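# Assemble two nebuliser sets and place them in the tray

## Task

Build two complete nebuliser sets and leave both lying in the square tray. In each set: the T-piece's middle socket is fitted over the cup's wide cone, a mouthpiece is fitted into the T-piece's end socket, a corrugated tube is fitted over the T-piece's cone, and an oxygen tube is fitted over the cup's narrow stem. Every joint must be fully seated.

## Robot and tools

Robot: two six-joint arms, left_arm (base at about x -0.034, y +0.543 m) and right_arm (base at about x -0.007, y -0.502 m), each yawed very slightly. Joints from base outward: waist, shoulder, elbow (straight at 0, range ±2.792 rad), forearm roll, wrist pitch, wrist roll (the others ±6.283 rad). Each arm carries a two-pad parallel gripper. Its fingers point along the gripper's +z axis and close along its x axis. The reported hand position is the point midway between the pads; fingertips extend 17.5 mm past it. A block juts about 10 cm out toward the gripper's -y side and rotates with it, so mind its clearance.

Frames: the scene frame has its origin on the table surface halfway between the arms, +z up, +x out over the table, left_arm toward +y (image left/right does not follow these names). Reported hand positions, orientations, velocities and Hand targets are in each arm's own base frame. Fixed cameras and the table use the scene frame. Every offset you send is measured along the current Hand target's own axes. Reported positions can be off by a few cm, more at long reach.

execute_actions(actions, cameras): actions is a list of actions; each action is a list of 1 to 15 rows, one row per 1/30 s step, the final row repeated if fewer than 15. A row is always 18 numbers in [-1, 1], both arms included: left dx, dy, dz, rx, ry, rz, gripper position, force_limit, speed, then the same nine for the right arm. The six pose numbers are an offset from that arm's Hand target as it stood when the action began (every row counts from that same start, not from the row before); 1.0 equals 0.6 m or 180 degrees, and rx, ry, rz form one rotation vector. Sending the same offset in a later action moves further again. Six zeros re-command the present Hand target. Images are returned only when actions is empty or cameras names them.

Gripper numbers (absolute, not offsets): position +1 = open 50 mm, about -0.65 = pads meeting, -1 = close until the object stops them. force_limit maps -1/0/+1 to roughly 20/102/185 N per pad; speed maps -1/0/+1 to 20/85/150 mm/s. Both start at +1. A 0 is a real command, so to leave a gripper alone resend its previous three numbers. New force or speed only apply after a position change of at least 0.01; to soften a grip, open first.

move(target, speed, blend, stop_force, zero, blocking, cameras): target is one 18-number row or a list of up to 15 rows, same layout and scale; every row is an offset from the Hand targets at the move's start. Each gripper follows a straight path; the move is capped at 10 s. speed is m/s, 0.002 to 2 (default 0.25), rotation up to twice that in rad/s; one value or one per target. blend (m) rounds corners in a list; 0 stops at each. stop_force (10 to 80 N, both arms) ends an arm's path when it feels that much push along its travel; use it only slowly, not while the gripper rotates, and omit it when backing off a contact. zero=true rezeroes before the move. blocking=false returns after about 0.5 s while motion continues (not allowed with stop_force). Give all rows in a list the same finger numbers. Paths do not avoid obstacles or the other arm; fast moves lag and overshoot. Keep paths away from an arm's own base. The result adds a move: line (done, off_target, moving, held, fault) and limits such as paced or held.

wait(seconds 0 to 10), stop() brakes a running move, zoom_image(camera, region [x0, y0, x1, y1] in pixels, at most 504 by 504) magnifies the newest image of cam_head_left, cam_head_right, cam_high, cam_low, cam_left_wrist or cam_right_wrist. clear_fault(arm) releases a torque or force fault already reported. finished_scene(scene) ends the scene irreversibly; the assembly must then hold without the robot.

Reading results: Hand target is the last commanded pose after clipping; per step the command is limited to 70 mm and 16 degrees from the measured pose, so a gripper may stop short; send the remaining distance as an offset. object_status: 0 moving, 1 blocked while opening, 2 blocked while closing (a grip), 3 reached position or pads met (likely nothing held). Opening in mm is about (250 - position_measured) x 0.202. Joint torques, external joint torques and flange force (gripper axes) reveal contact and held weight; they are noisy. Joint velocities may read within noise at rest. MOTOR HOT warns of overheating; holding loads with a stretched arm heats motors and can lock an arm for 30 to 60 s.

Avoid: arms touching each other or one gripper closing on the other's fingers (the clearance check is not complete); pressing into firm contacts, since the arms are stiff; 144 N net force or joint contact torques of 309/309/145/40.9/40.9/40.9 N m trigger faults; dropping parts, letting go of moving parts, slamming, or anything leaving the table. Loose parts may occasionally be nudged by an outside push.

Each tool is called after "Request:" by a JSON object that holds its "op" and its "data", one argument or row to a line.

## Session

Request:
{"op": "execute_actions", "data": {
  "actions": [],
  "cameras": ["cam_head_left", "cam_head_right", "cam_high", "cam_left_wrist", "cam_right_wrist"]
}}

Request:
{"op": "zoom_image", "data": {
  "camera": "cam_head_left",
  "region": [180, 200, 672, 504]
}}

Request:
{"op": "zoom_image", "data": {
  "camera": "cam_head_right",
  "region": [0, 200, 504, 504]
}}

Scene clock: 0.00 s.
left_arm: end_effector_position=(+0.2802, +0.4409, +0.1886) position_measured=3 object_status=3 end_effector_quat_wxyz=(-0.059, +0.146, +0.959, +0.235) | right_arm: end_effector_position=(+0.9935, +0.0871, +0.1729) position_measured=3 object_status=3 end_effector_quat_wxyz=(-0.026, +0.218, +0.963, +0.159)
Joint positions: left_arm=[0.723 -0.052 2.246 0.601 0.738 -0.955] | right_arm=[-0.04 0.801 1.015 0.333 1.333 -1.246]
Joint velocities: within noise
Joint torques (N m): no reading
External joint torques (N m): no reading
Flange force (N): no reading
Hand target: left_arm +0.2802, +0.4409, +0.1886; -0.059, +0.146, +0.959, +0.235 | right_arm +0.9935, +0.0871, +0.1729; -0.026, +0.218, +0.963, +0.159
Tool commands: left_gripper/position=+1.0 left_gripper/force_limit=+1.0 left_gripper/speed=+1.0 right_gripper/position=+1.0 right_gripper/force_limit=+1.0 right_gripper/speed=+1.0
Images, in order (width x height): cam_head_left 672x504, cam_head_right 672x504, cam_high 672x504, cam_left_wrist 672x504, cam_right_wrist 672x504.

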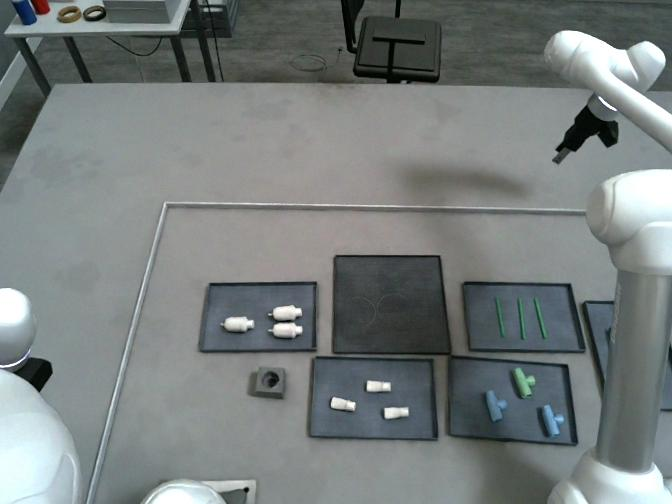

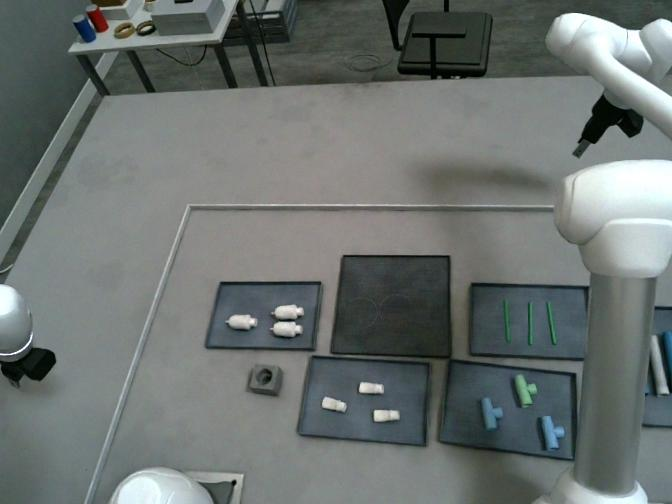

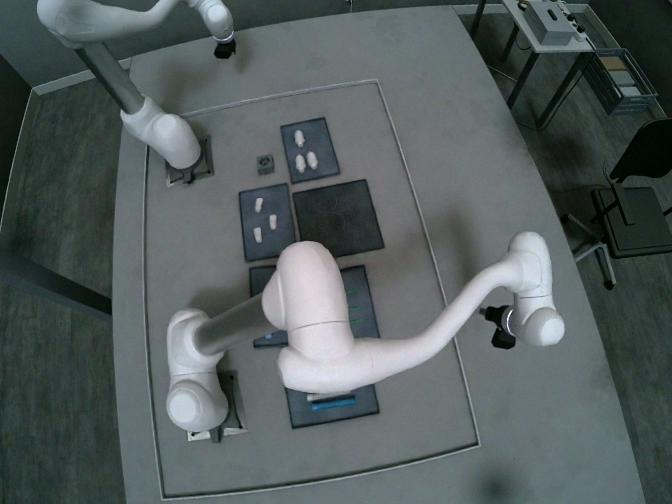

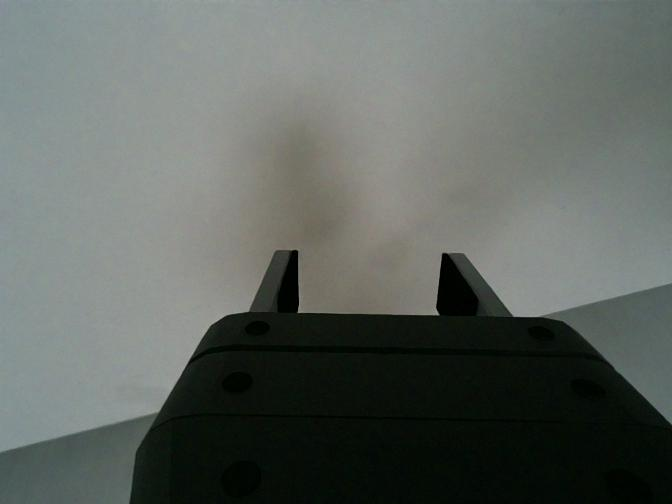

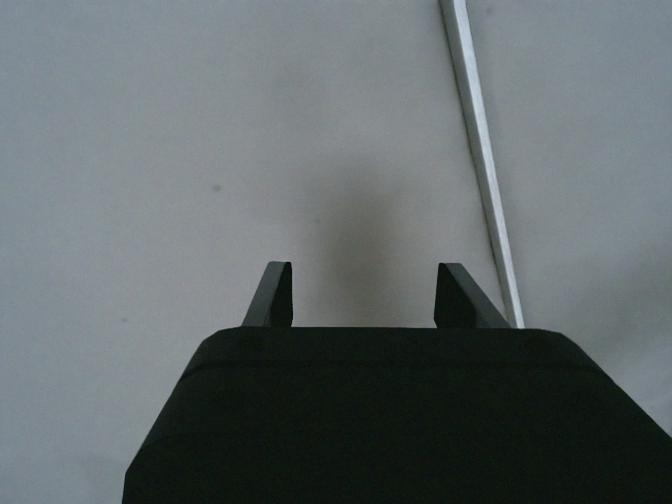

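Scaled by 1.024 from the camera's 672x504 image, which has a finer 960x720 frame.

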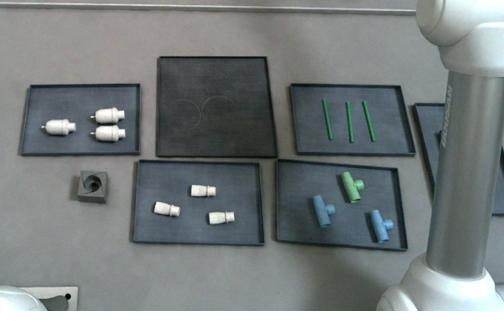

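Scaled by 1.000.

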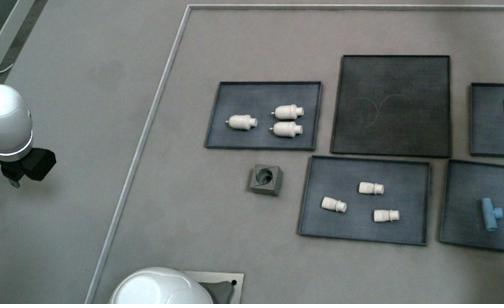

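Request:
{"op": "move", "data": {
  "target": [
    [-0.3315,-0.36,-0.2749,-0.027,-0.1077,0.4395,1,-0.3,-0.6,0.436,-0.0428,0.0178,0.0498,0.0358,-0.3178,0.3,-0.2,-0.4],
    [-0.663,-0.7207,-0.5498,-0.0541,-0.2154,0.879,1,-0.3,-0.6,0.872,-0.0855,0.0355,0.0995,0.0716,-0.6355,0.3,-0.2,-0.4]
  ],
  "speed": 0.7,
  "blend": [0.05, 0],
  "cameras": ["cam_left_wrist", "cam_right_wrist"]
}}

Scene clock: 38.53 s.
left_arm: end_effector_position=(+0.5402, -0.1799, +0.2201) position_measured=3 object_status=3 end_effector_quat_wxyz=(+0.000, +1.000, +0.000, +0.000) | right_arm: end_effector_position=(+0.4992, +0.2650, +0.2003) position_measured=107 object_status=3 end_effector_quat_wxyz=(+0.000, +0.707, -0.707, +0.000)
Joint positions: left_arm=[-0.382 0.117 1.933 0 1.091 1.188] | right_arm=[0.427 0.127 1.962 0.001 1.053 -2.716]
Joint torques (N m): left_arm=[1.65 -52.97 -38.93 4.12 -0.39 -0.14] | right_arm=[-2.44 -50.44 -37.11 3.61 0.06 0]
External joint torques (N m): left_arm=[-1.78 2.13 0.41 -0.23 0.41 0.14] | right_arm=[2.14 -1.18 -1.49 0.2 -0.15 0]
Flange force (N): left_arm=[1.4 3.5 1.4] | right_arm=[-3.8 0.9 -2.3]
Hand target: left_arm +0.5403, -0.1799, +0.2201; +0.000, +1.000, +0.000, +0.000 | right_arm +0.4992, +0.2650, +0.2003; +0.000, +0.707, -0.707, +0.000
Off the commanded pose: left_arm 0.000 m, 0 deg | right_arm 0.000 m, 0 deg.
move: done
Images, in order (width x height): cam_left_wrist 672x504, cam_right_wrist 672x504.

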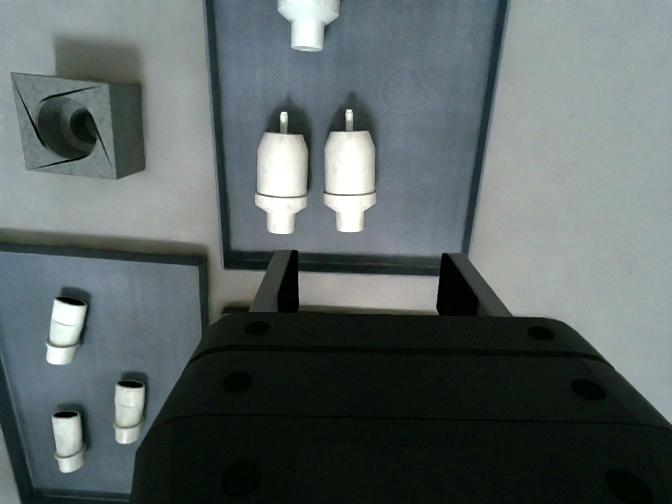

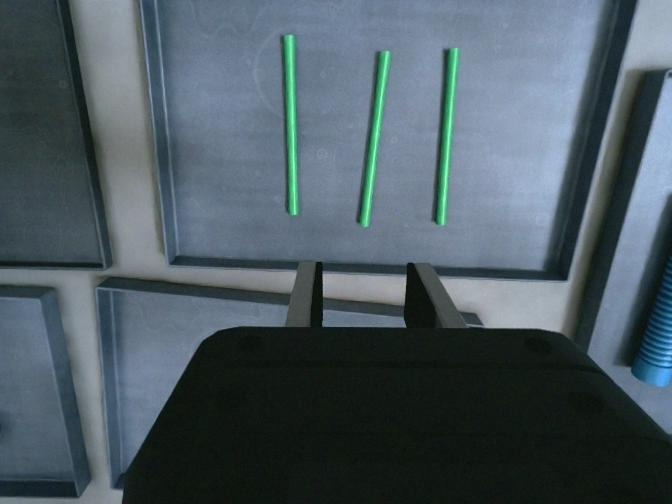

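Request:
{"op": "move", "data": {
  "target": [-0.055,-0.2167,0.2167,0,0,0,1,-0.3,-0.6,-0.0683,-0.1072,0.1838,0,0,0,0.3,-0.2,-0.4],
  "speed": 0.45,
  "cameras": ["cam_left_wrist", "cam_right_wrist"]
}}

Scene clock: 58.47 s.
left_arm: end_effector_position=(+0.5072, -0.0500, +0.0901) position_measured=3 object_status=3 end_effector_quat_wxyz=(+0.000, +1.000, +0.000, +0.000) | right_arm: end_effector_position=(+0.5634, +0.3061, +0.0901) position_measured=107 object_status=3 end_effector_quat_wxyz=(+0.000, +0.708, -0.707, +0.000)
Joint positions: left_arm=[-0.166 0.165 2.162 0 0.814 1.404] | right_arm=[0.444 0.344 1.916 0.001 0.882 -2.699]
Joint torques (N m): left_arm=[2.58 -51.18 -32.22 3.5 -0.46 -0.12] | right_arm=[-2.32 -68.51 -32.88 3.15 0.06 -0.03]
External joint torques (N m): left_arm=[-2.62 2.58 0.6 -0.29 0.46 0.12] | right_arm=[2.29 -1.77 -1.36 0.22 -0.14 0.03]
Flange force (N): left_arm=[1.9 5.1 2.9] | right_arm=[-3.4 1.3 -2.6]
Hand target: left_arm +0.5071, -0.0500, +0.0900; +0.000, +1.000, +0.000, +0.000 | right_arm +0.5634, +0.3061, +0.0900; +0.000, +0.707, -0.707, +0.000
Off the commanded pose: left_arm 0.000 m, 0 deg | right_arm 0.000 m, 0 deg.
move: done
Images, in order (width x height): cam_left_wrist 672x504, cam_right_wrist 672x504.

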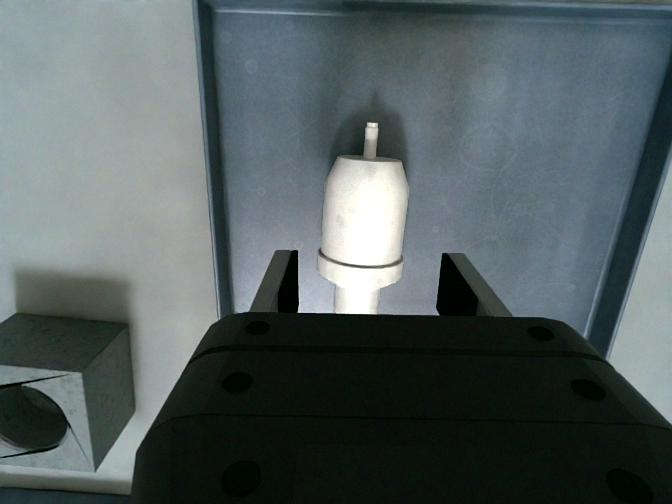

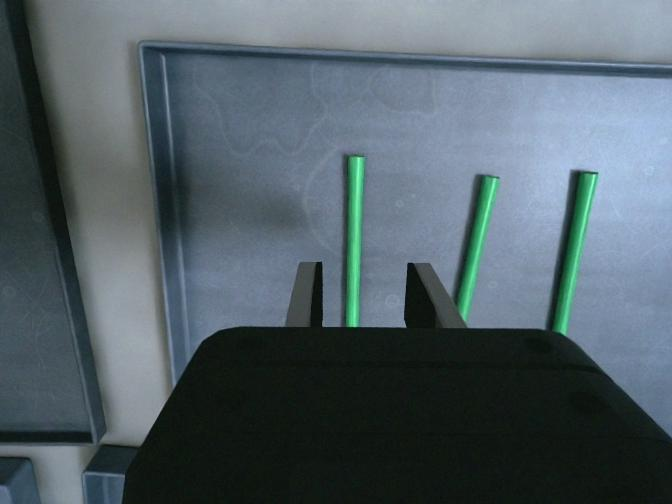

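Request:
{"op": "move", "data": {
  "target": [
    [0.0038,-0.03,0.1112,0,0,0.0134,1,-0.3,-0.6,-0.002,-0.0227,0.114,0,0,-0.002,0.3,-0.2,-0.4],
    [0.0038,-0.03,0.1112,0,0,0.0134,-1,-0.3,-0.6,-0.002,-0.0227,0.114,0,0,-0.002,-1,-0.2,-0.4],
    [0.0038,-0.03,-0.0222,0,0,0.0134,-1,-0.3,-0.6,-0.002,-0.0227,-0.0193,0,0,-0.002,-1,-0.2,-0.4],
    [-0.0618,0.3167,-0.2667,0.3536,0,-0.3536,-1,-0.3,-0.6,-0.1167,0.1,-0.25,0.0614,-0.0701,0.2508,-1,-0.2,-0.4],
    [-0.131,0.6655,-0.3507,0.7071,0,-0.7071,-1,-0.3,-0.6,-0.2235,0.2093,-0.3658,0.1229,-0.1402,0.5017,-1,-0.2,-0.4]
  ],
  "speed": [0.15, 0.15, 0.25, 0.7, 0.7],
  "blend": [0, 0, 0.03, 0.06, 0],
  "cameras": ["cam_head_left", "cam_left_wrist", "cam_right_wrist"]
}}

Request:
{"op": "zoom_image", "data": {
  "camera": "cam_head_left",
  "region": [330, 150, 530, 300]
}}

Scene clock: 110.77 s.
left_arm: end_effector_position=(+0.4289, -0.4493, +0.3006) position_measured=68 object_status=2 end_effector_quat_wxyz=(+0.707, +0.000, -0.707, +0.000) | right_arm: end_effector_position=(+0.4378, +0.4400, +0.3096) position_measured=224 object_status=2 end_effector_quat_wxyz=(+0.259, +0.022, +0.966, +0.017)
Joint positions: left_arm=[-0.599 0.692 1.509 -0.859 2.301 -2.229] | right_arm=[0.911 0.007 1.952 -0.513 0.893 -0.347]
Joint torques (N m): left_arm=[1.66 -100.84 -30.85 1.16 2.07 -0.01] | right_arm=[-2.48 -40.02 -39.37 2.22 -0.44 0]
External joint torques (N m): left_arm=[-1.58 3.03 0.05 -0.31 0.33 0.09] | right_arm=[2.21 -1.89 -1.73 0.18 -0.15 -0.04]
Flange force (N): left_arm=[-2.4 -3.8 -2.5] | right_arm=[1.2 2.3 -4.5]
Hand target: left_arm +0.4289, -0.4493, +0.3006; +0.707, +0.000, -0.707, +0.000 | right_arm +0.4378, +0.4400, +0.3096; +0.259, +0.022, +0.966, +0.017
Off the commanded pose: left_arm 0.000 m, 0 deg | right_arm 0.000 m, 0 deg.
move: done
Images, in order (width x height): cam_head_left 672x504, cam_left_wrist 672x504, cam_right_wrist 672x504.

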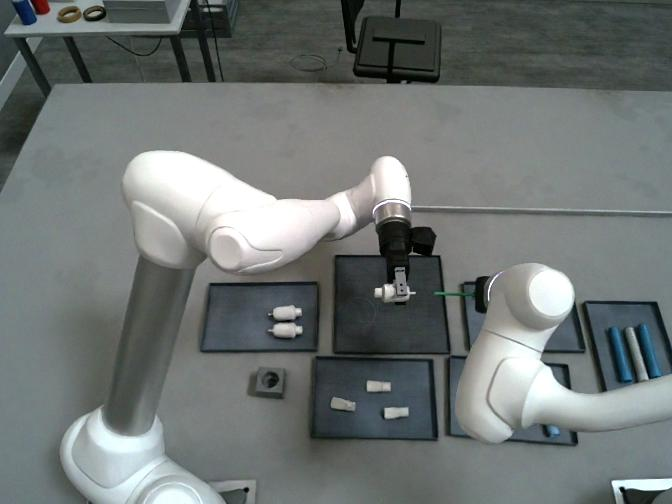

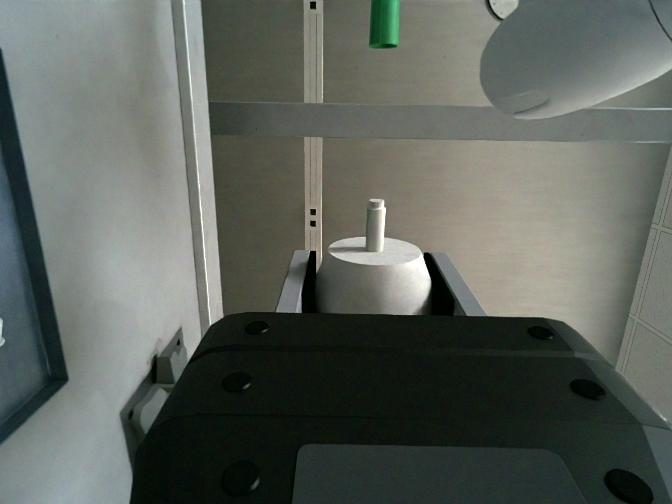

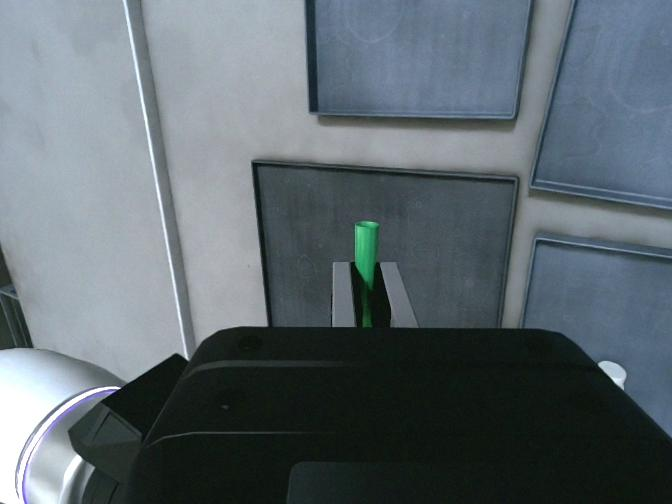

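Scaled by 2.520 from the camera's 672x504 image, which has a finer 960x720 frame.

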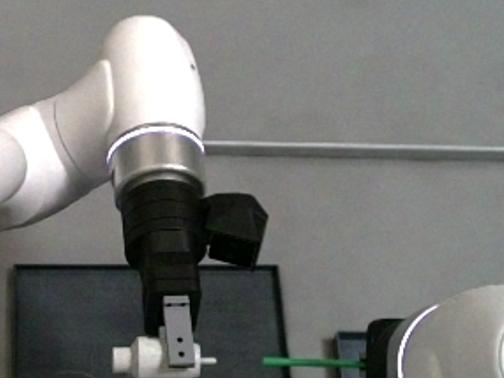

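Request:
{"op": "move", "data": {
  "target": [
    [0,0,0,0,0,0,-1,-0.3,-0.6,0.0033,0.05,0.0007,0,0,0,-1,-0.2,-0.4],
    [0,0,0,0,0,0,-1,-0.3,-0.6,0.0093,0.1442,0.002,0,0,0,-1,-0.2,-0.4]
  ],
  "speed": [0.1, 0.02],
  "stop_force": 22,
  "cameras": ["cam_left_wrist", "cam_head_left"]
}}

Request:
{"op": "zoom_image", "data": {
  "camera": "cam_left_wrist",
  "region": [252, 60, 504, 320]
}}

Scene clock: 138.30 s.
left_arm: end_effector_position=(+0.4289, -0.4492, +0.3006) position_measured=68 object_status=2 end_effector_quat_wxyz=(+0.707, +0.000, -0.707, +0.000) | right_arm: end_effector_position=(+0.4369, +0.4970, +0.3095) position_measured=224 object_status=2 end_effector_quat_wxyz=(+0.259, +0.022, +0.966, +0.017)
Joint positions: left_arm=[-0.599 0.692 1.509 -0.859 2.301 -2.229] | right_arm=[0.974 0.083 1.872 -0.527 0.926 -0.285]
Joint torques (N m): left_arm=[-11.32 -98.74 -36.84 -3.99 -3.24 0.05] | right_arm=[11.74 -43.96 -50.55 4.65 -9.15 -0.1]
External joint torques (N m): left_arm=[11.27 0.77 6.13 4.84 5.64 0.02] | right_arm=[-11.82 -6.04 9.44 -2.3 8.64 0.06]
Flange force (N): left_arm=[-2.8 26.6 -1.7] | right_arm=[-1.8 -28.2 -5.5]
Hand target: left_arm +0.4289, -0.4493, +0.3006; +0.707, +0.000, -0.707, +0.000 | right_arm +0.4368, +0.4970, +0.3096; +0.259, +0.022, +0.966, +0.017 (not the last commanded pose)
Off the commanded pose: left_arm 0.000 m, 0 deg | right_arm 0.030 m, 0 deg.
move: contact (right_arm); path passed 1 of 2 targets
Images, in order (width x height): cam_head_left 672x504, cam_left_wrist 672x504.

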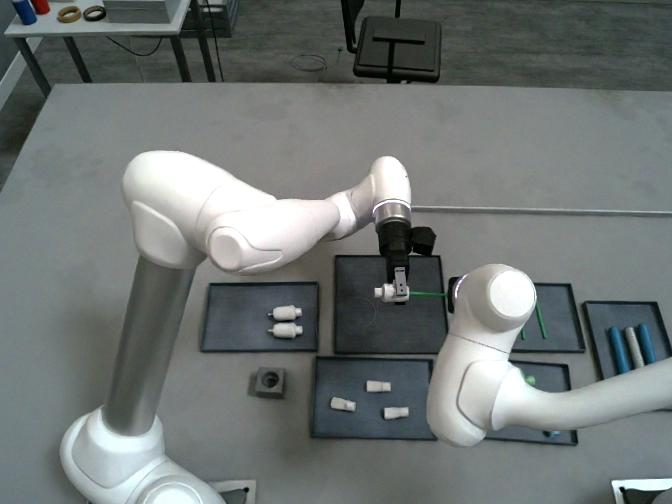

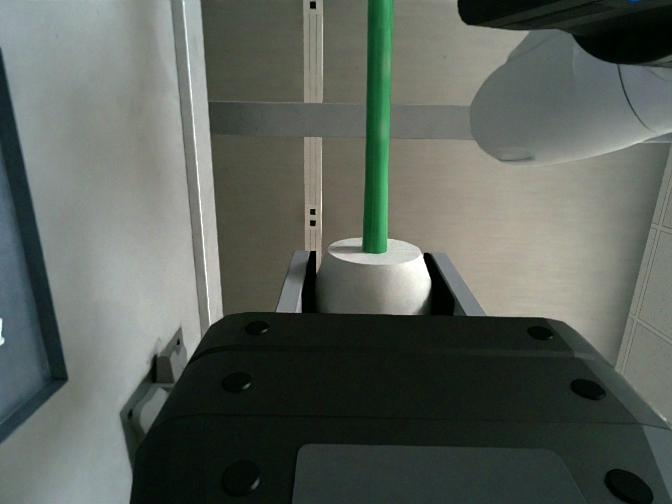

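Scaled by 1.938 from the camera's 672x504 image, which has a finer 960x720 frame.

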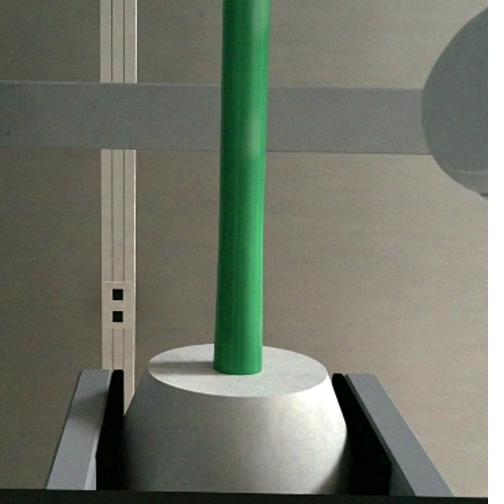

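Request:
{"op": "move", "data": {
  "target": [
    [0,0,0,0,0,0,-1,-0.3,-0.6,0,0,0,0,0,0,0.5,-0.2,-0.4],
    [0,0,0,0,0,0,-1,-0.3,-0.6,0,0,-0.15,0,0,0,0.5,-0.2,-0.4],
    [0,0,0,0,0,0.25,-1,-0.3,-0.6,0.17,-0.22,-0.1,-0.0615,0.0701,-0.2508,0.5,-0.2,-0.4],
    [0,0,0,0,0,0.5,-1,-0.3,-0.6,0.2985,-0.3947,0.0193,-0.1229,0.1402,-0.5017,0.5,-0.2,-0.4],
    [0,0,0,0,0,1,-1,-0.3,-0.6,0.2985,-0.3947,0.0193,-0.1229,0.1402,-0.5017,0.5,-0.2,-0.4]
  ],
  "speed": [0.3, 0.25, 0.6, 0.6, 0.7],
  "blend": [0, 0.03, 0.08, 0.05, 0],
  "cameras": ["cam_right_wrist", "cam_left_wrist"]
}}

Scene clock: 162.77 s.
left_arm: end_effector_position=(+0.4289, -0.4493, +0.3006) position_measured=68 object_status=2 end_effector_quat_wxyz=(+0.000, +0.707, +0.000, -0.707) | right_arm: end_effector_position=(+0.2798, +0.2700, +0.1997) position_measured=78 object_status=3 end_effector_quat_wxyz=(+0.000, +0.707, -0.707, +0.000)
Joint positions: left_arm=[-0.599 0.692 1.509 -0.859 2.301 0.912] | right_arm=[0.678 -0.162 2.245 0 1.059 -2.464]
Joint torques (N m): left_arm=[1.15 -100.78 -30.77 1.27 2.05 -0.22] | right_arm=[-1.72 -19.57 -37.18 3.57 0.13 0.01]
External joint torques (N m): left_arm=[-0.85 3.04 0.03 -0.3 0.35 0.15] | right_arm=[1.78 -2.08 -1.6 0.24 -0.2 -0.01]
Flange force (N): left_arm=[2.5 3.1 -3.0] | right_arm=[-2.6 3.9 -3.6]
Hand target: left_arm +0.4289, -0.4493, +0.3006; +0.000, +0.707, +0.000, -0.707 | right_arm +0.2798, +0.2700, +0.1997; +0.000, +0.707, -0.707, +0.000
Off the commanded pose: left_arm 0.000 m, 0 deg | right_arm 0.000 m, 0 deg.
move: done
Images, in order (width x height): cam_left_wrist 672x504, cam_right_wrist 672x504.

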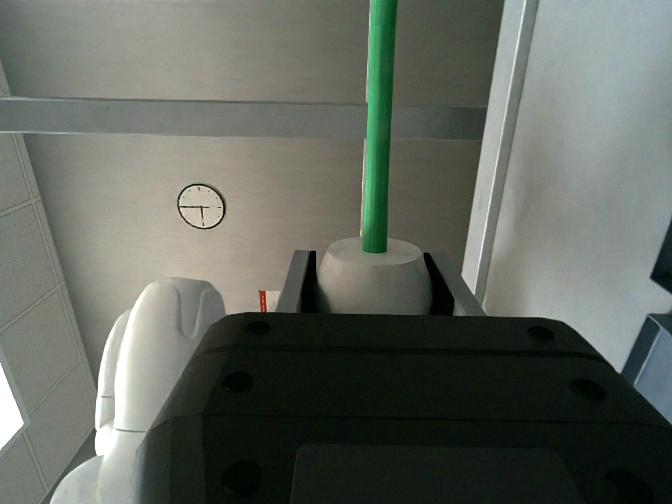

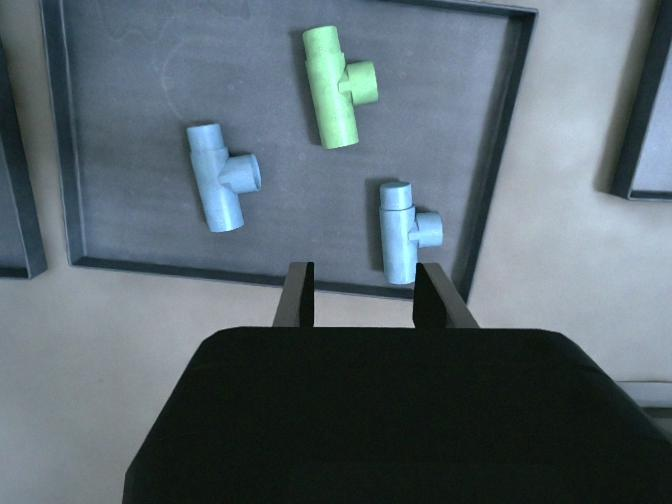

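Request:
{"op": "move", "data": {
  "target": [0,0,0,0,0,0,-1,-0.3,-0.6,-0.1458,0.0367,0.1828,0,0,-0.057,0.5,-0.2,-0.4],
  "speed": 0.45,
  "cameras": ["cam_right_wrist"]
}}

Scene clock: 178.80 s.
left_arm: end_effector_position=(+0.4289, -0.4493, +0.3006) position_measured=68 object_status=2 end_effector_quat_wxyz=(+0.000, +0.707, +0.000, -0.707) | right_arm: end_effector_position=(+0.2576, +0.3574, +0.0901) position_measured=78 object_status=3 end_effector_quat_wxyz=(+0.000, +0.768, -0.641, +0.000)
Joint positions: left_arm=[-0.599 0.692 1.509 -0.859 2.301 0.912] | right_arm=[0.868 0.064 2.281 0.001 0.798 -2.454]
Joint torques (N m): left_arm=[1.74 -100.66 -30.86 1.28 2.06 -0.21] | right_arm=[-2.1 -37.93 -30.6 2.86 0.16 0.04]
External joint torques (N m): left_arm=[-2.07 3.26 0.19 -0.35 0.32 0.13] | right_arm=[1.86 -0.53 -1.2 0.26 -0.23 -0.04]
Flange force (N): left_arm=[2.8 4.3 -2.1] | right_arm=[-4.0 1.8 -1.3]
Hand target: left_arm +0.4289, -0.4493, +0.3006; +0.000, +0.707, +0.000, -0.707 | right_arm +0.2576, +0.3574, +0.0901; +0.000, +0.768, -0.641, +0.000
Off the commanded pose: left_arm 0.000 m, 0 deg | right_arm 0.000 m, 0 deg.
move: done
Images, in order (width x height): cam_right_wrist 672x504.

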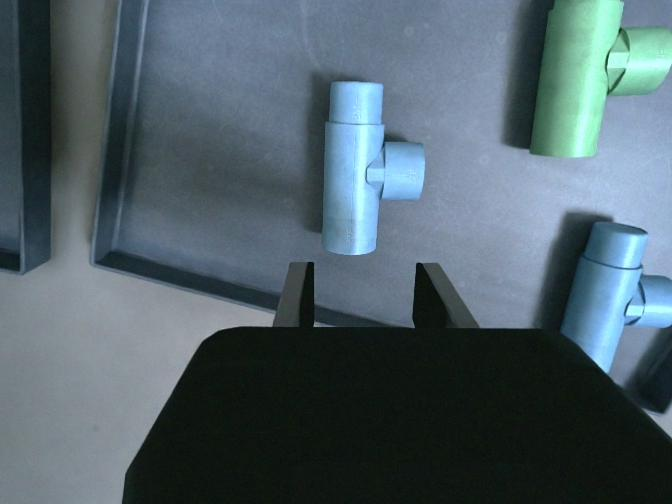

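Request:
{"op": "move", "data": {
  "target": [
    [0,0,0,0,0,0,-1,-0.3,-0.6,-0.0058,-0.0017,0.1093,0,0,0.0034,0.5,-0.2,-0.4],
    [0,0,0,0,0,0,-1,-0.3,-0.6,-0.0058,-0.0017,0.1093,0,0,0.0034,-1,-0.2,-0.4],
    [0,0,0,0,0,0,-1,-0.3,-0.6,-0.0058,-0.0017,-0.0407,0,0,0.0034,-1,-0.2,-0.4],
    [0,0,0,0,0,0,-1,-0.3,-0.6,-0.0553,-0.1627,-0.3333,0.0198,-0.1339,0.5019,-1,-0.2,-0.4],
    [0,0,0,0,0,0,-1,-0.3,-0.6,-0.1613,-0.4058,-0.3888,-0.0367,0.2475,-0.9277,-1,-0.2,-0.4]
  ],
  "speed": [0.15, 0.15, 0.25, 0.7, 0.7],
  "blend": [0, 0, 0.03, 0.06, 0],
  "cameras": ["cam_right_wrist", "cam_left_wrist", "cam_head_left", "cam_head_right"]
}}

Request:
{"op": "zoom_image", "data": {
  "camera": "cam_head_left",
  "region": [340, 220, 510, 350]
}}

Request:
{"op": "zoom_image", "data": {
  "camera": "cam_right_wrist",
  "region": [252, 60, 504, 330]
}}

Scene clock: 208.93 s.
left_arm: end_effector_position=(+0.4289, -0.4493, +0.3006) position_measured=68 object_status=2 end_effector_quat_wxyz=(+0.000, +0.707, +0.000, -0.707) | right_arm: end_effector_position=(+0.4800, +0.4962, +0.3232) position_measured=131 object_status=2 end_effector_quat_wxyz=(+0.194, +0.665, +0.701, +0.173)
Joint positions: left_arm=[-0.599 0.692 1.509 -0.859 2.301 0.912] | right_arm=[0.925 0.124 1.8 -0.522 0.964 1.119]
Joint torques (N m): left_arm=[1.64 -100.75 -30.93 1.3 2.02 -0.26] | right_arm=[-2.06 -53.38 -40.15 2.23 -0.36 -0.04]
External joint torques (N m): left_arm=[-1.54 2.95 0.34 -0.36 0.38 0.18] | right_arm=[2.16 -1.73 -1.52 0.23 -0.17 0.03]
Flange force (N): left_arm=[2.5 3.3 -1.8] | right_arm=[2.1 -0.9 -3.8]
Hand target: left_arm +0.4289, -0.4493, +0.3006; +0.000, +0.707, +0.000, -0.707 | right_arm +0.4800, +0.4962, +0.3232; +0.194, +0.665, +0.701, +0.173
Off the commanded pose: left_arm 0.000 m, 0 deg | right_arm 0.000 m, 0 deg.
move: done
Images, in order (width x height): cam_head_left 672x504, cam_head_right 672x504, cam_left_wrist 672x504, cam_right_wrist 672x504.

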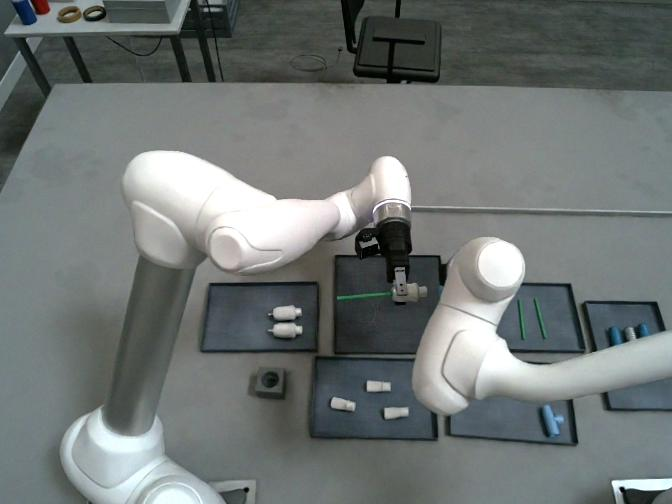

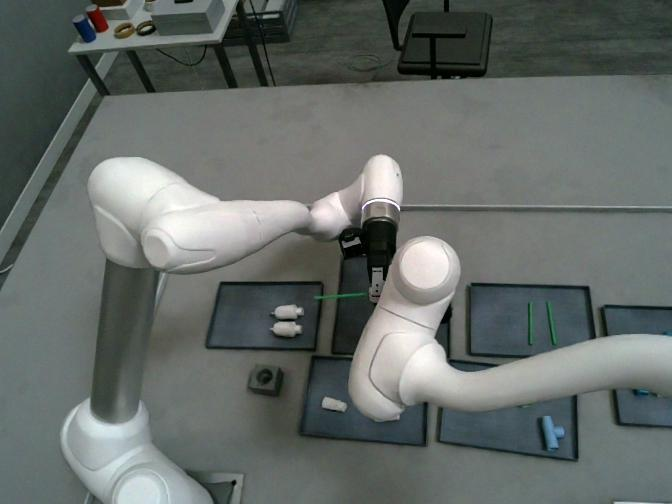

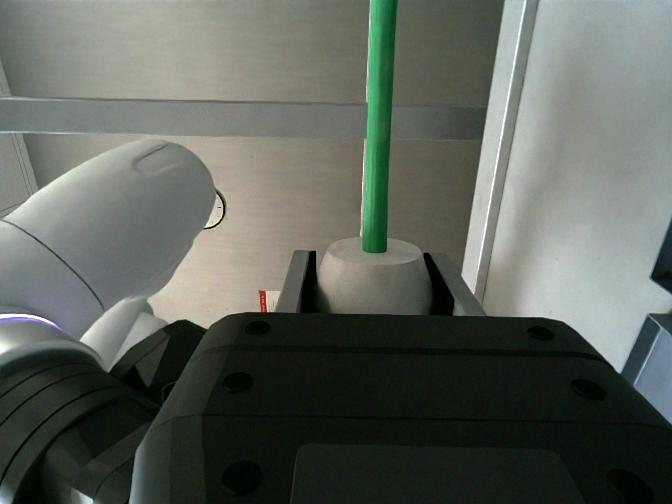

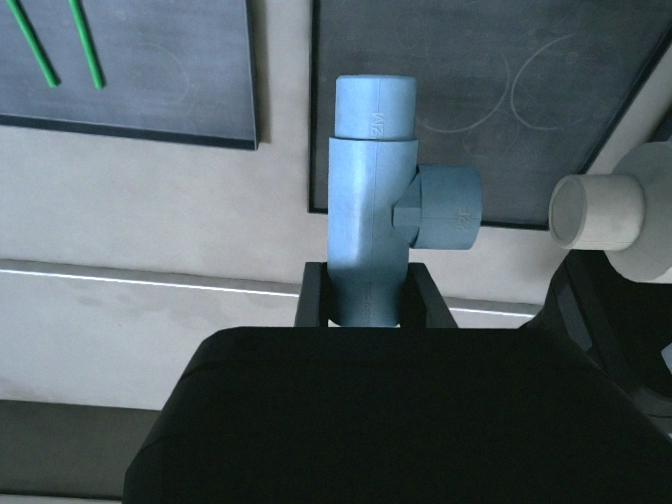

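Scaled by 2.965 from the camera's 672x504 image, which has a finer 960x720 frame.

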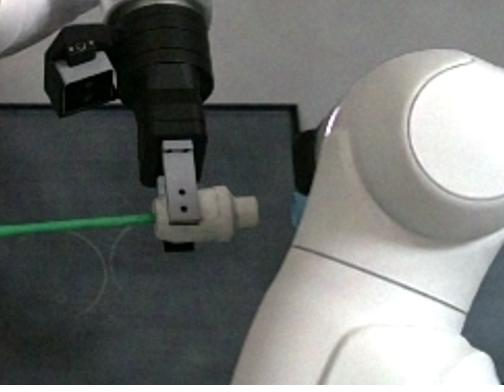

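Scaled by 1.867 from the camera's 672x504 image, which has a finer 960x720 frame.

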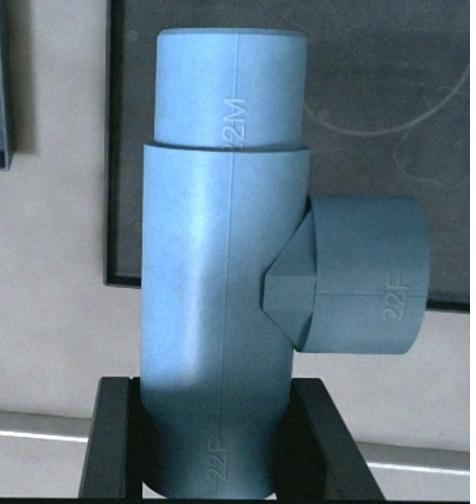

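Request:
{"op": "zoom_image", "data": {
  "camera": "cam_right_wrist",
  "region": [400, 130, 672, 290]
}}

Scaled by 1.853 from the camera's 672x504 image, which has a finer 960x720 frame.

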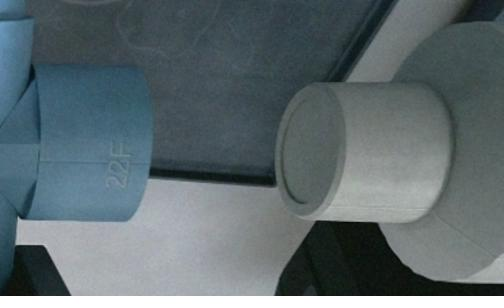

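Request:
{"op": "move", "data": {
  "target": [
    [0,0,0,0,0,0,-1,-0.3,-0.6,0.025,0.001,0,0,0,0,-1,-0.2,-0.4],
    [0,0,0,0,0,0,-1,-0.3,-0.6,0.095,0.001,0,0,0,0,-1,-0.2,-0.4]
  ],
  "speed": [0.1, 0.02],
  "stop_force": 25,
  "cameras": ["cam_right_wrist", "cam_left_wrist"]
}}

Scene clock: 235.00 s.
left_arm: end_effector_position=(+0.4289, -0.4493, +0.3006) position_measured=68 object_status=2 end_effector_quat_wxyz=(+0.000, +0.707, +0.000, -0.707) | right_arm: end_effector_position=(+0.4793, +0.5266, +0.3221) position_measured=131 object_status=2 end_effector_quat_wxyz=(+0.194, +0.665, +0.701, +0.172)
Joint positions: left_arm=[-0.599 0.692 1.509 -0.859 2.301 0.912] | right_arm=[0.955 0.164 1.755 -0.527 0.983 1.146]
Joint torques (N m): left_arm=[-13.56 -100.35 -39.4 -5.5 -3.54 -0.3] | right_arm=[16.82 -49.43 -49.94 6.97 -10.09 1.06]
External joint torques (N m): left_arm=[13.75 2.62 8.68 6.46 5.94 0.22] | right_arm=[-17 -9.6 8.33 -4.57 9.6 -1.06]
Flange force (N): left_arm=[7.2 -33.7 -0.4] | right_arm=[-35.6 3.5 -5.9]
Hand target: left_arm +0.4289, -0.4493, +0.3006; +0.000, +0.707, +0.000, -0.707 | right_arm +0.4793, +0.5266, +0.3221; +0.194, +0.665, +0.701, +0.172 (not the last commanded pose)
Off the commanded pose: left_arm 0.000 m, 0 deg | right_arm 0.027 m, 0 deg.
move: contact (right_arm); path passed 1 of 2 targets
Images, in order (width x height): cam_left_wrist 672x504, cam_right_wrist 672x504.

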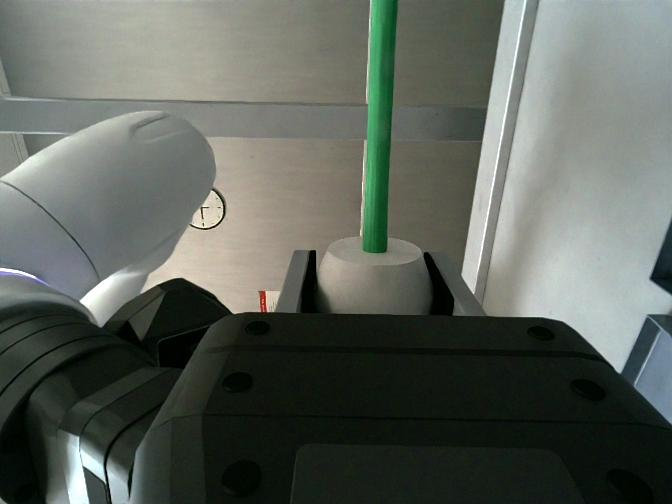

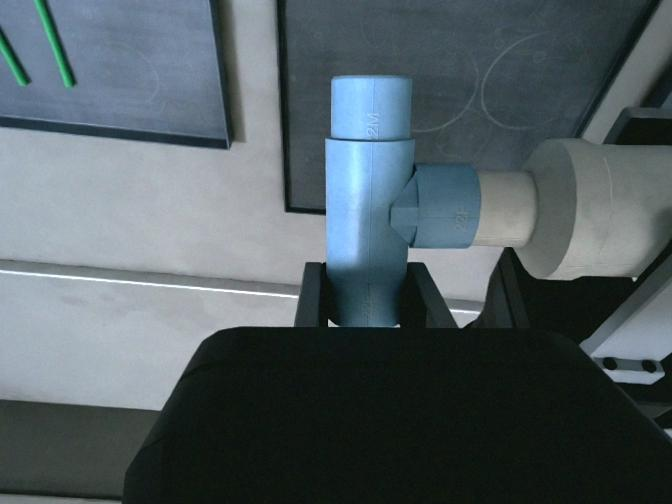

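Request:
{"op": "move", "data": {
  "target": [0,0,0,0,0,0,-1,-0.3,-0.6,0.05,0,0,0,0,0,-1,-0.2,-0.4],
  "speed": 0.016,
  "stop_force": 45,
  "cameras": ["cam_right_wrist"]
}}

Scene clock: 242.70 s.
left_arm: end_effector_position=(+0.4289, -0.4492, +0.3006) position_measured=68 object_status=2 end_effector_quat_wxyz=(+0.000, +0.707, +0.000, -0.707) | right_arm: end_effector_position=(+0.4788, +0.5423, +0.3214) position_measured=131 object_status=2 end_effector_quat_wxyz=(+0.194, +0.665, +0.700, +0.172)
Joint positions: left_arm=[-0.599 0.692 1.509 -0.859 2.301 0.912] | right_arm=[0.97 0.185 1.731 -0.53 0.993 1.16]
Joint torques (N m): left_arm=[-27.2 -105.31 -58.57 -16.38 -8.41 -0.13] | right_arm=[52.61 -33.15 -52.51 17.31 -21.78 1.08]
External joint torques (N m): left_arm=[27.11 7.44 27.89 17.33 10.81 0.05] | right_arm=[-52.97 -27.8 10.93 -14.94 21.32 -1.08]
Flange force (N): left_arm=[25.5 -84.8 19.6] | right_arm=[-88.2 28.0 -10.7]
Hand target: left_arm +0.4289, -0.4493, +0.3006; +0.000, +0.707, +0.000, -0.707 | right_arm +0.4788, +0.5423, +0.3214; +0.194, +0.665, +0.701, +0.172 (not the last commanded pose)
Off the commanded pose: left_arm 0.000 m, 0 deg | right_arm 0.014 m, 0 deg.
move: contact (right_arm)
Images, in order (width x height): cam_right_wrist 672x504.

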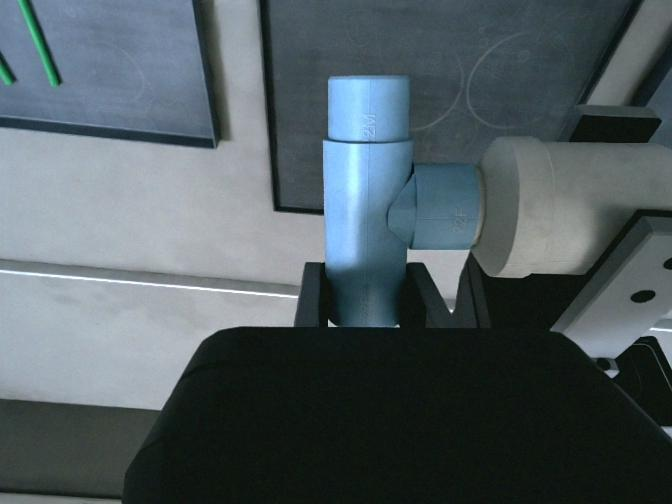

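Request:
{"op": "zoom_image", "data": {
  "camera": "cam_right_wrist",
  "region": [400, 130, 560, 290]
}}

Scaled by 3.150 from the camera's 672x504 image, which has a finer 960x720 frame.

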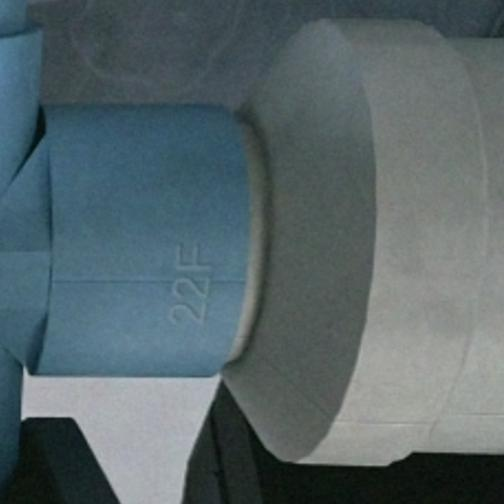

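Request:
{"op": "move", "data": {
  "target": [0,0,0,0,0,0,-1,-0.3,-0.6,0.015,0,0,0,0,0,-1,-0.2,-0.4],
  "speed": 0.01,
  "stop_force": 18,
  "cameras": ["cam_right_wrist"]
}}

Request:
{"op": "zoom_image", "data": {
  "camera": "cam_right_wrist",
  "region": [400, 130, 560, 290]
}}

Scene clock: 256.83 s.
left_arm: end_effector_position=(+0.4289, -0.4493, +0.3006) position_measured=68 object_status=2 end_effector_quat_wxyz=(+0.000, +0.707, +0.000, -0.707) | right_arm: end_effector_position=(+0.4785, +0.5508, +0.3210) position_measured=131 object_status=2 end_effector_quat_wxyz=(+0.194, +0.665, +0.700, +0.172)
Joint positions: left_arm=[-0.599 0.692 1.509 -0.859 2.301 0.912] | right_arm=[0.978 0.196 1.718 -0.531 0.999 1.166]
Joint torques (N m): left_arm=[-31.72 -104.59 -65.59 -20.12 -11.19 -0.01] | right_arm=[67.17 -30.47 -55.84 21.48 -26.66 1.55]
External joint torques (N m): left_arm=[31.14 7.52 35.06 21.04 13.56 -0.06] | right_arm=[-67.37 -33 13.9 -19.09 26.21 -1.55]
Flange force (N): left_arm=[29.5 -103.8 28.6] | right_arm=[-108.9 36.9 -10.0]
Hand target: left_arm +0.4289, -0.4493, +0.3006; +0.000, +0.707, +0.000, -0.707 | right_arm +0.4784, +0.5508, +0.3210; +0.194, +0.665, +0.700, +0.172
Off the commanded pose: left_arm 0.000 m, 0 deg | right_arm 0.000 m, 0 deg.
move: contact (right_arm)
Images, in order (width x height): cam_right_wrist 672x504.

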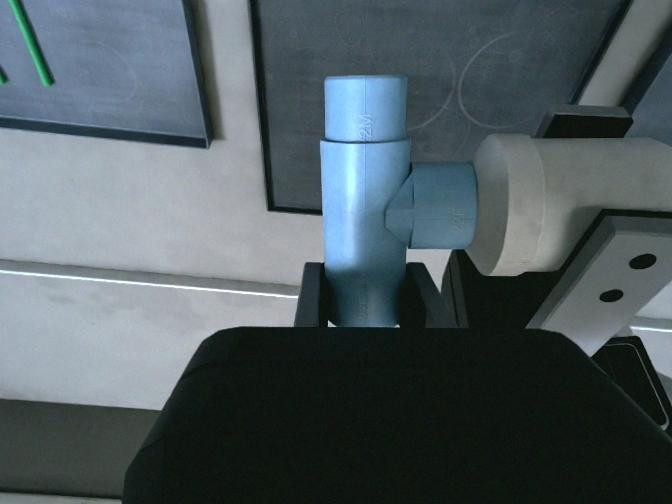

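Scaled by 3.150 from the camera's 672x504 image, which has a finer 960x720 frame.

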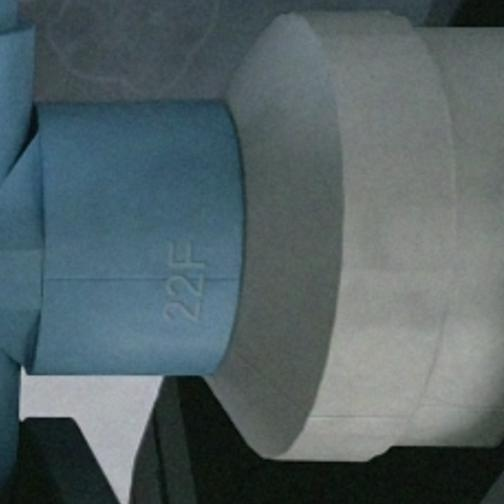

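Request:
{"op": "move", "data": {
  "target": [
    [0,0,0,0,0,0,-1,-0.3,-0.6,-0.002,0,0,0,0,0,-1,-0.2,-0.4],
    [0,0,0,0,0,0,1,-0.3,-0.6,-0.002,0,0,0,0,0,-1,-0.2,-0.4],
    [0,0,-0.15,0,0,0,1,-0.3,-0.6,-0.002,0,0,0,0,0,-1,-0.2,-0.4],
    [-0.05,-0.07,-0.15,-0.35,0,-0.35,1,-0.3,-0.6,-0.2512,-0.0138,0.0035,-0.0073,0.0076,-0.49,-1,-0.2,-0.4],
    [0.1673,-0.1422,0.1642,-0.7,0,-0.7,1,-0.3,-0.6,-0.2512,-0.0138,0.0035,-0.0073,0.0076,-0.49,-1,-0.2,-0.4]
  ],
  "speed": [0.05, 0.2, 0.2, 0.6, 0.7],
  "blend": [0, 0, 0.02, 0.06, 0],
  "cameras": ["cam_left_wrist", "cam_right_wrist", "cam_head_left"]
}}

Scene clock: 298.40 s.
left_arm: end_effector_position=(+0.3303, -0.3641, +0.2002) position_measured=3 object_status=3 end_effector_quat_wxyz=(+0.000, +0.011, +1.000, -0.011) | right_arm: end_effector_position=(+0.4784, +0.3998, +0.3217) position_measured=131 object_status=2 end_effector_quat_wxyz=(+0.259, -0.014, +0.966, +0.003)
Joint positions: left_arm=[-0.896 0.005 2.095 -0.017 1.025 -2.437] | right_arm=[0.805 -0.009 1.944 -0.475 0.876 -0.548]
Joint torques (N m): left_arm=[1.6 -40.53 -37.98 3.94 -0.55 -0.13] | right_arm=[-2.27 -39.16 -40.25 2.35 -0.56 0]
External joint torques (N m): left_arm=[-1.36 2.37 0.47 -0.28 0.43 0.13] | right_arm=[2.27 -1.8 -1.57 0.24 -0.2 -0.04]
Flange force (N): left_arm=[-0.2 -3.8 2.0] | right_arm=[1.1 2.5 -4.2]
Hand target: left_arm +0.3303, -0.3641, +0.2002; +0.000, +0.011, +1.000, -0.011 | right_arm +0.4784, +0.3998, +0.3217; +0.259, -0.014, +0.966, +0.003
Off the commanded pose: left_arm 0.000 m, 0 deg | right_arm 0.000 m, 0 deg.
move: done; limits=paced
Images, in order (width x height): cam_head_left 672x504, cam_left_wrist 672x504, cam_right_wrist 672x504.

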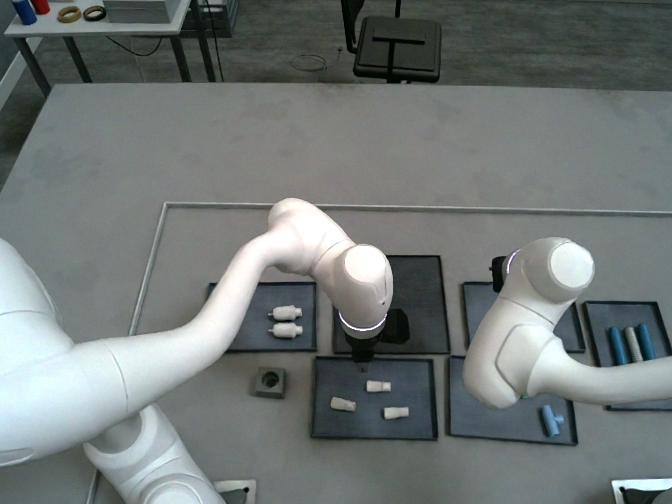

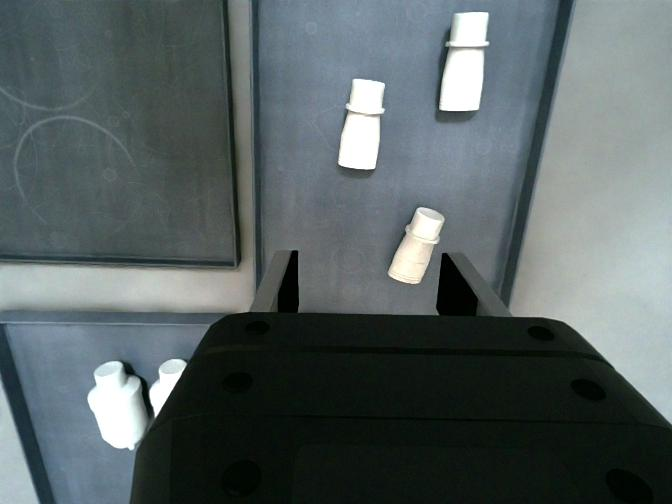

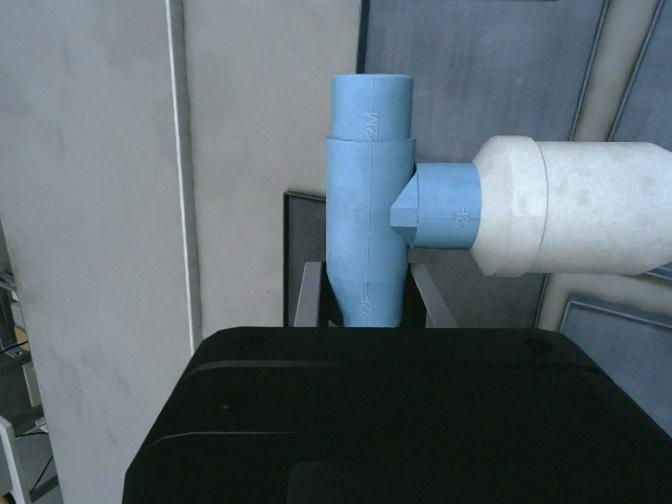

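Request:
{"op": "move", "data": {
  "target": [0.0062,-0.0433,0.1837,0,0,0.0233,1,-0.3,-0.6,0,0,0,0,0,0,-1,-0.2,-0.4],
  "speed": 0.4,
  "cameras": ["cam_left_wrist"]
}}

Scene clock: 307.97 s.
left_arm: end_effector_position=(+0.3260, -0.3924, +0.0906) position_measured=3 object_status=3 end_effector_quat_wxyz=(+0.000, +0.047, +0.999, -0.011) | right_arm: end_effector_position=(+0.4784, +0.3998, +0.3217) position_measured=131 object_status=2 end_effector_quat_wxyz=(+0.259, -0.014, +0.966, +0.003)
Joint positions: left_arm=[-0.938 0.158 2.17 -0.019 0.796 -2.401] | right_arm=[0.805 -0.009 1.944 -0.475 0.876 -0.548]
Joint torques (N m): left_arm=[1.65 -50.6 -31.96 3.36 -0.53 -0.16] | right_arm=[-2.12 -39.44 -40.35 2.34 -0.63 -0.04]
External joint torques (N m): left_arm=[-1.59 2.58 0.21 -0.27 0.4 0.16] | right_arm=[1.93 -1.43 -1.41 0.24 -0.11 0.01]
Flange force (N): left_arm=[-0.3 -4.2 2.9] | right_arm=[0.8 2.4 -3.6]
Hand target: left_arm +0.3260, -0.3925, +0.0906; +0.000, +0.047, +0.999, -0.011 | right_arm +0.4784, +0.3998, +0.3217; +0.259, -0.014, +0.966, +0.003
Off the commanded pose: left_arm 0.000 m, 0 deg | right_arm 0.000 m, 0 deg.
move: done
Images, in order (width x height): cam_left_wrist 672x504.

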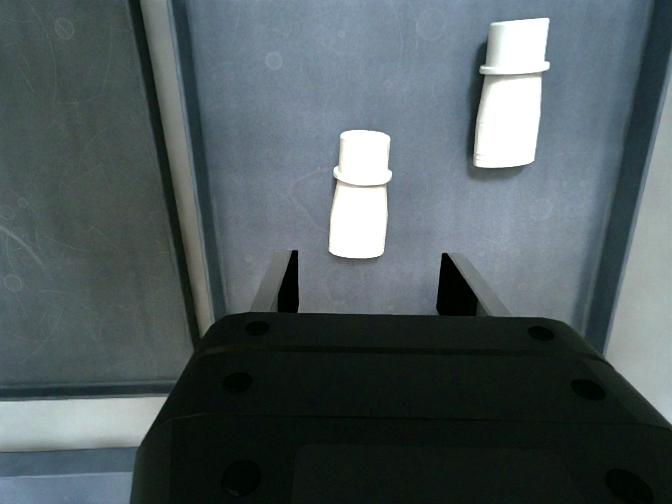

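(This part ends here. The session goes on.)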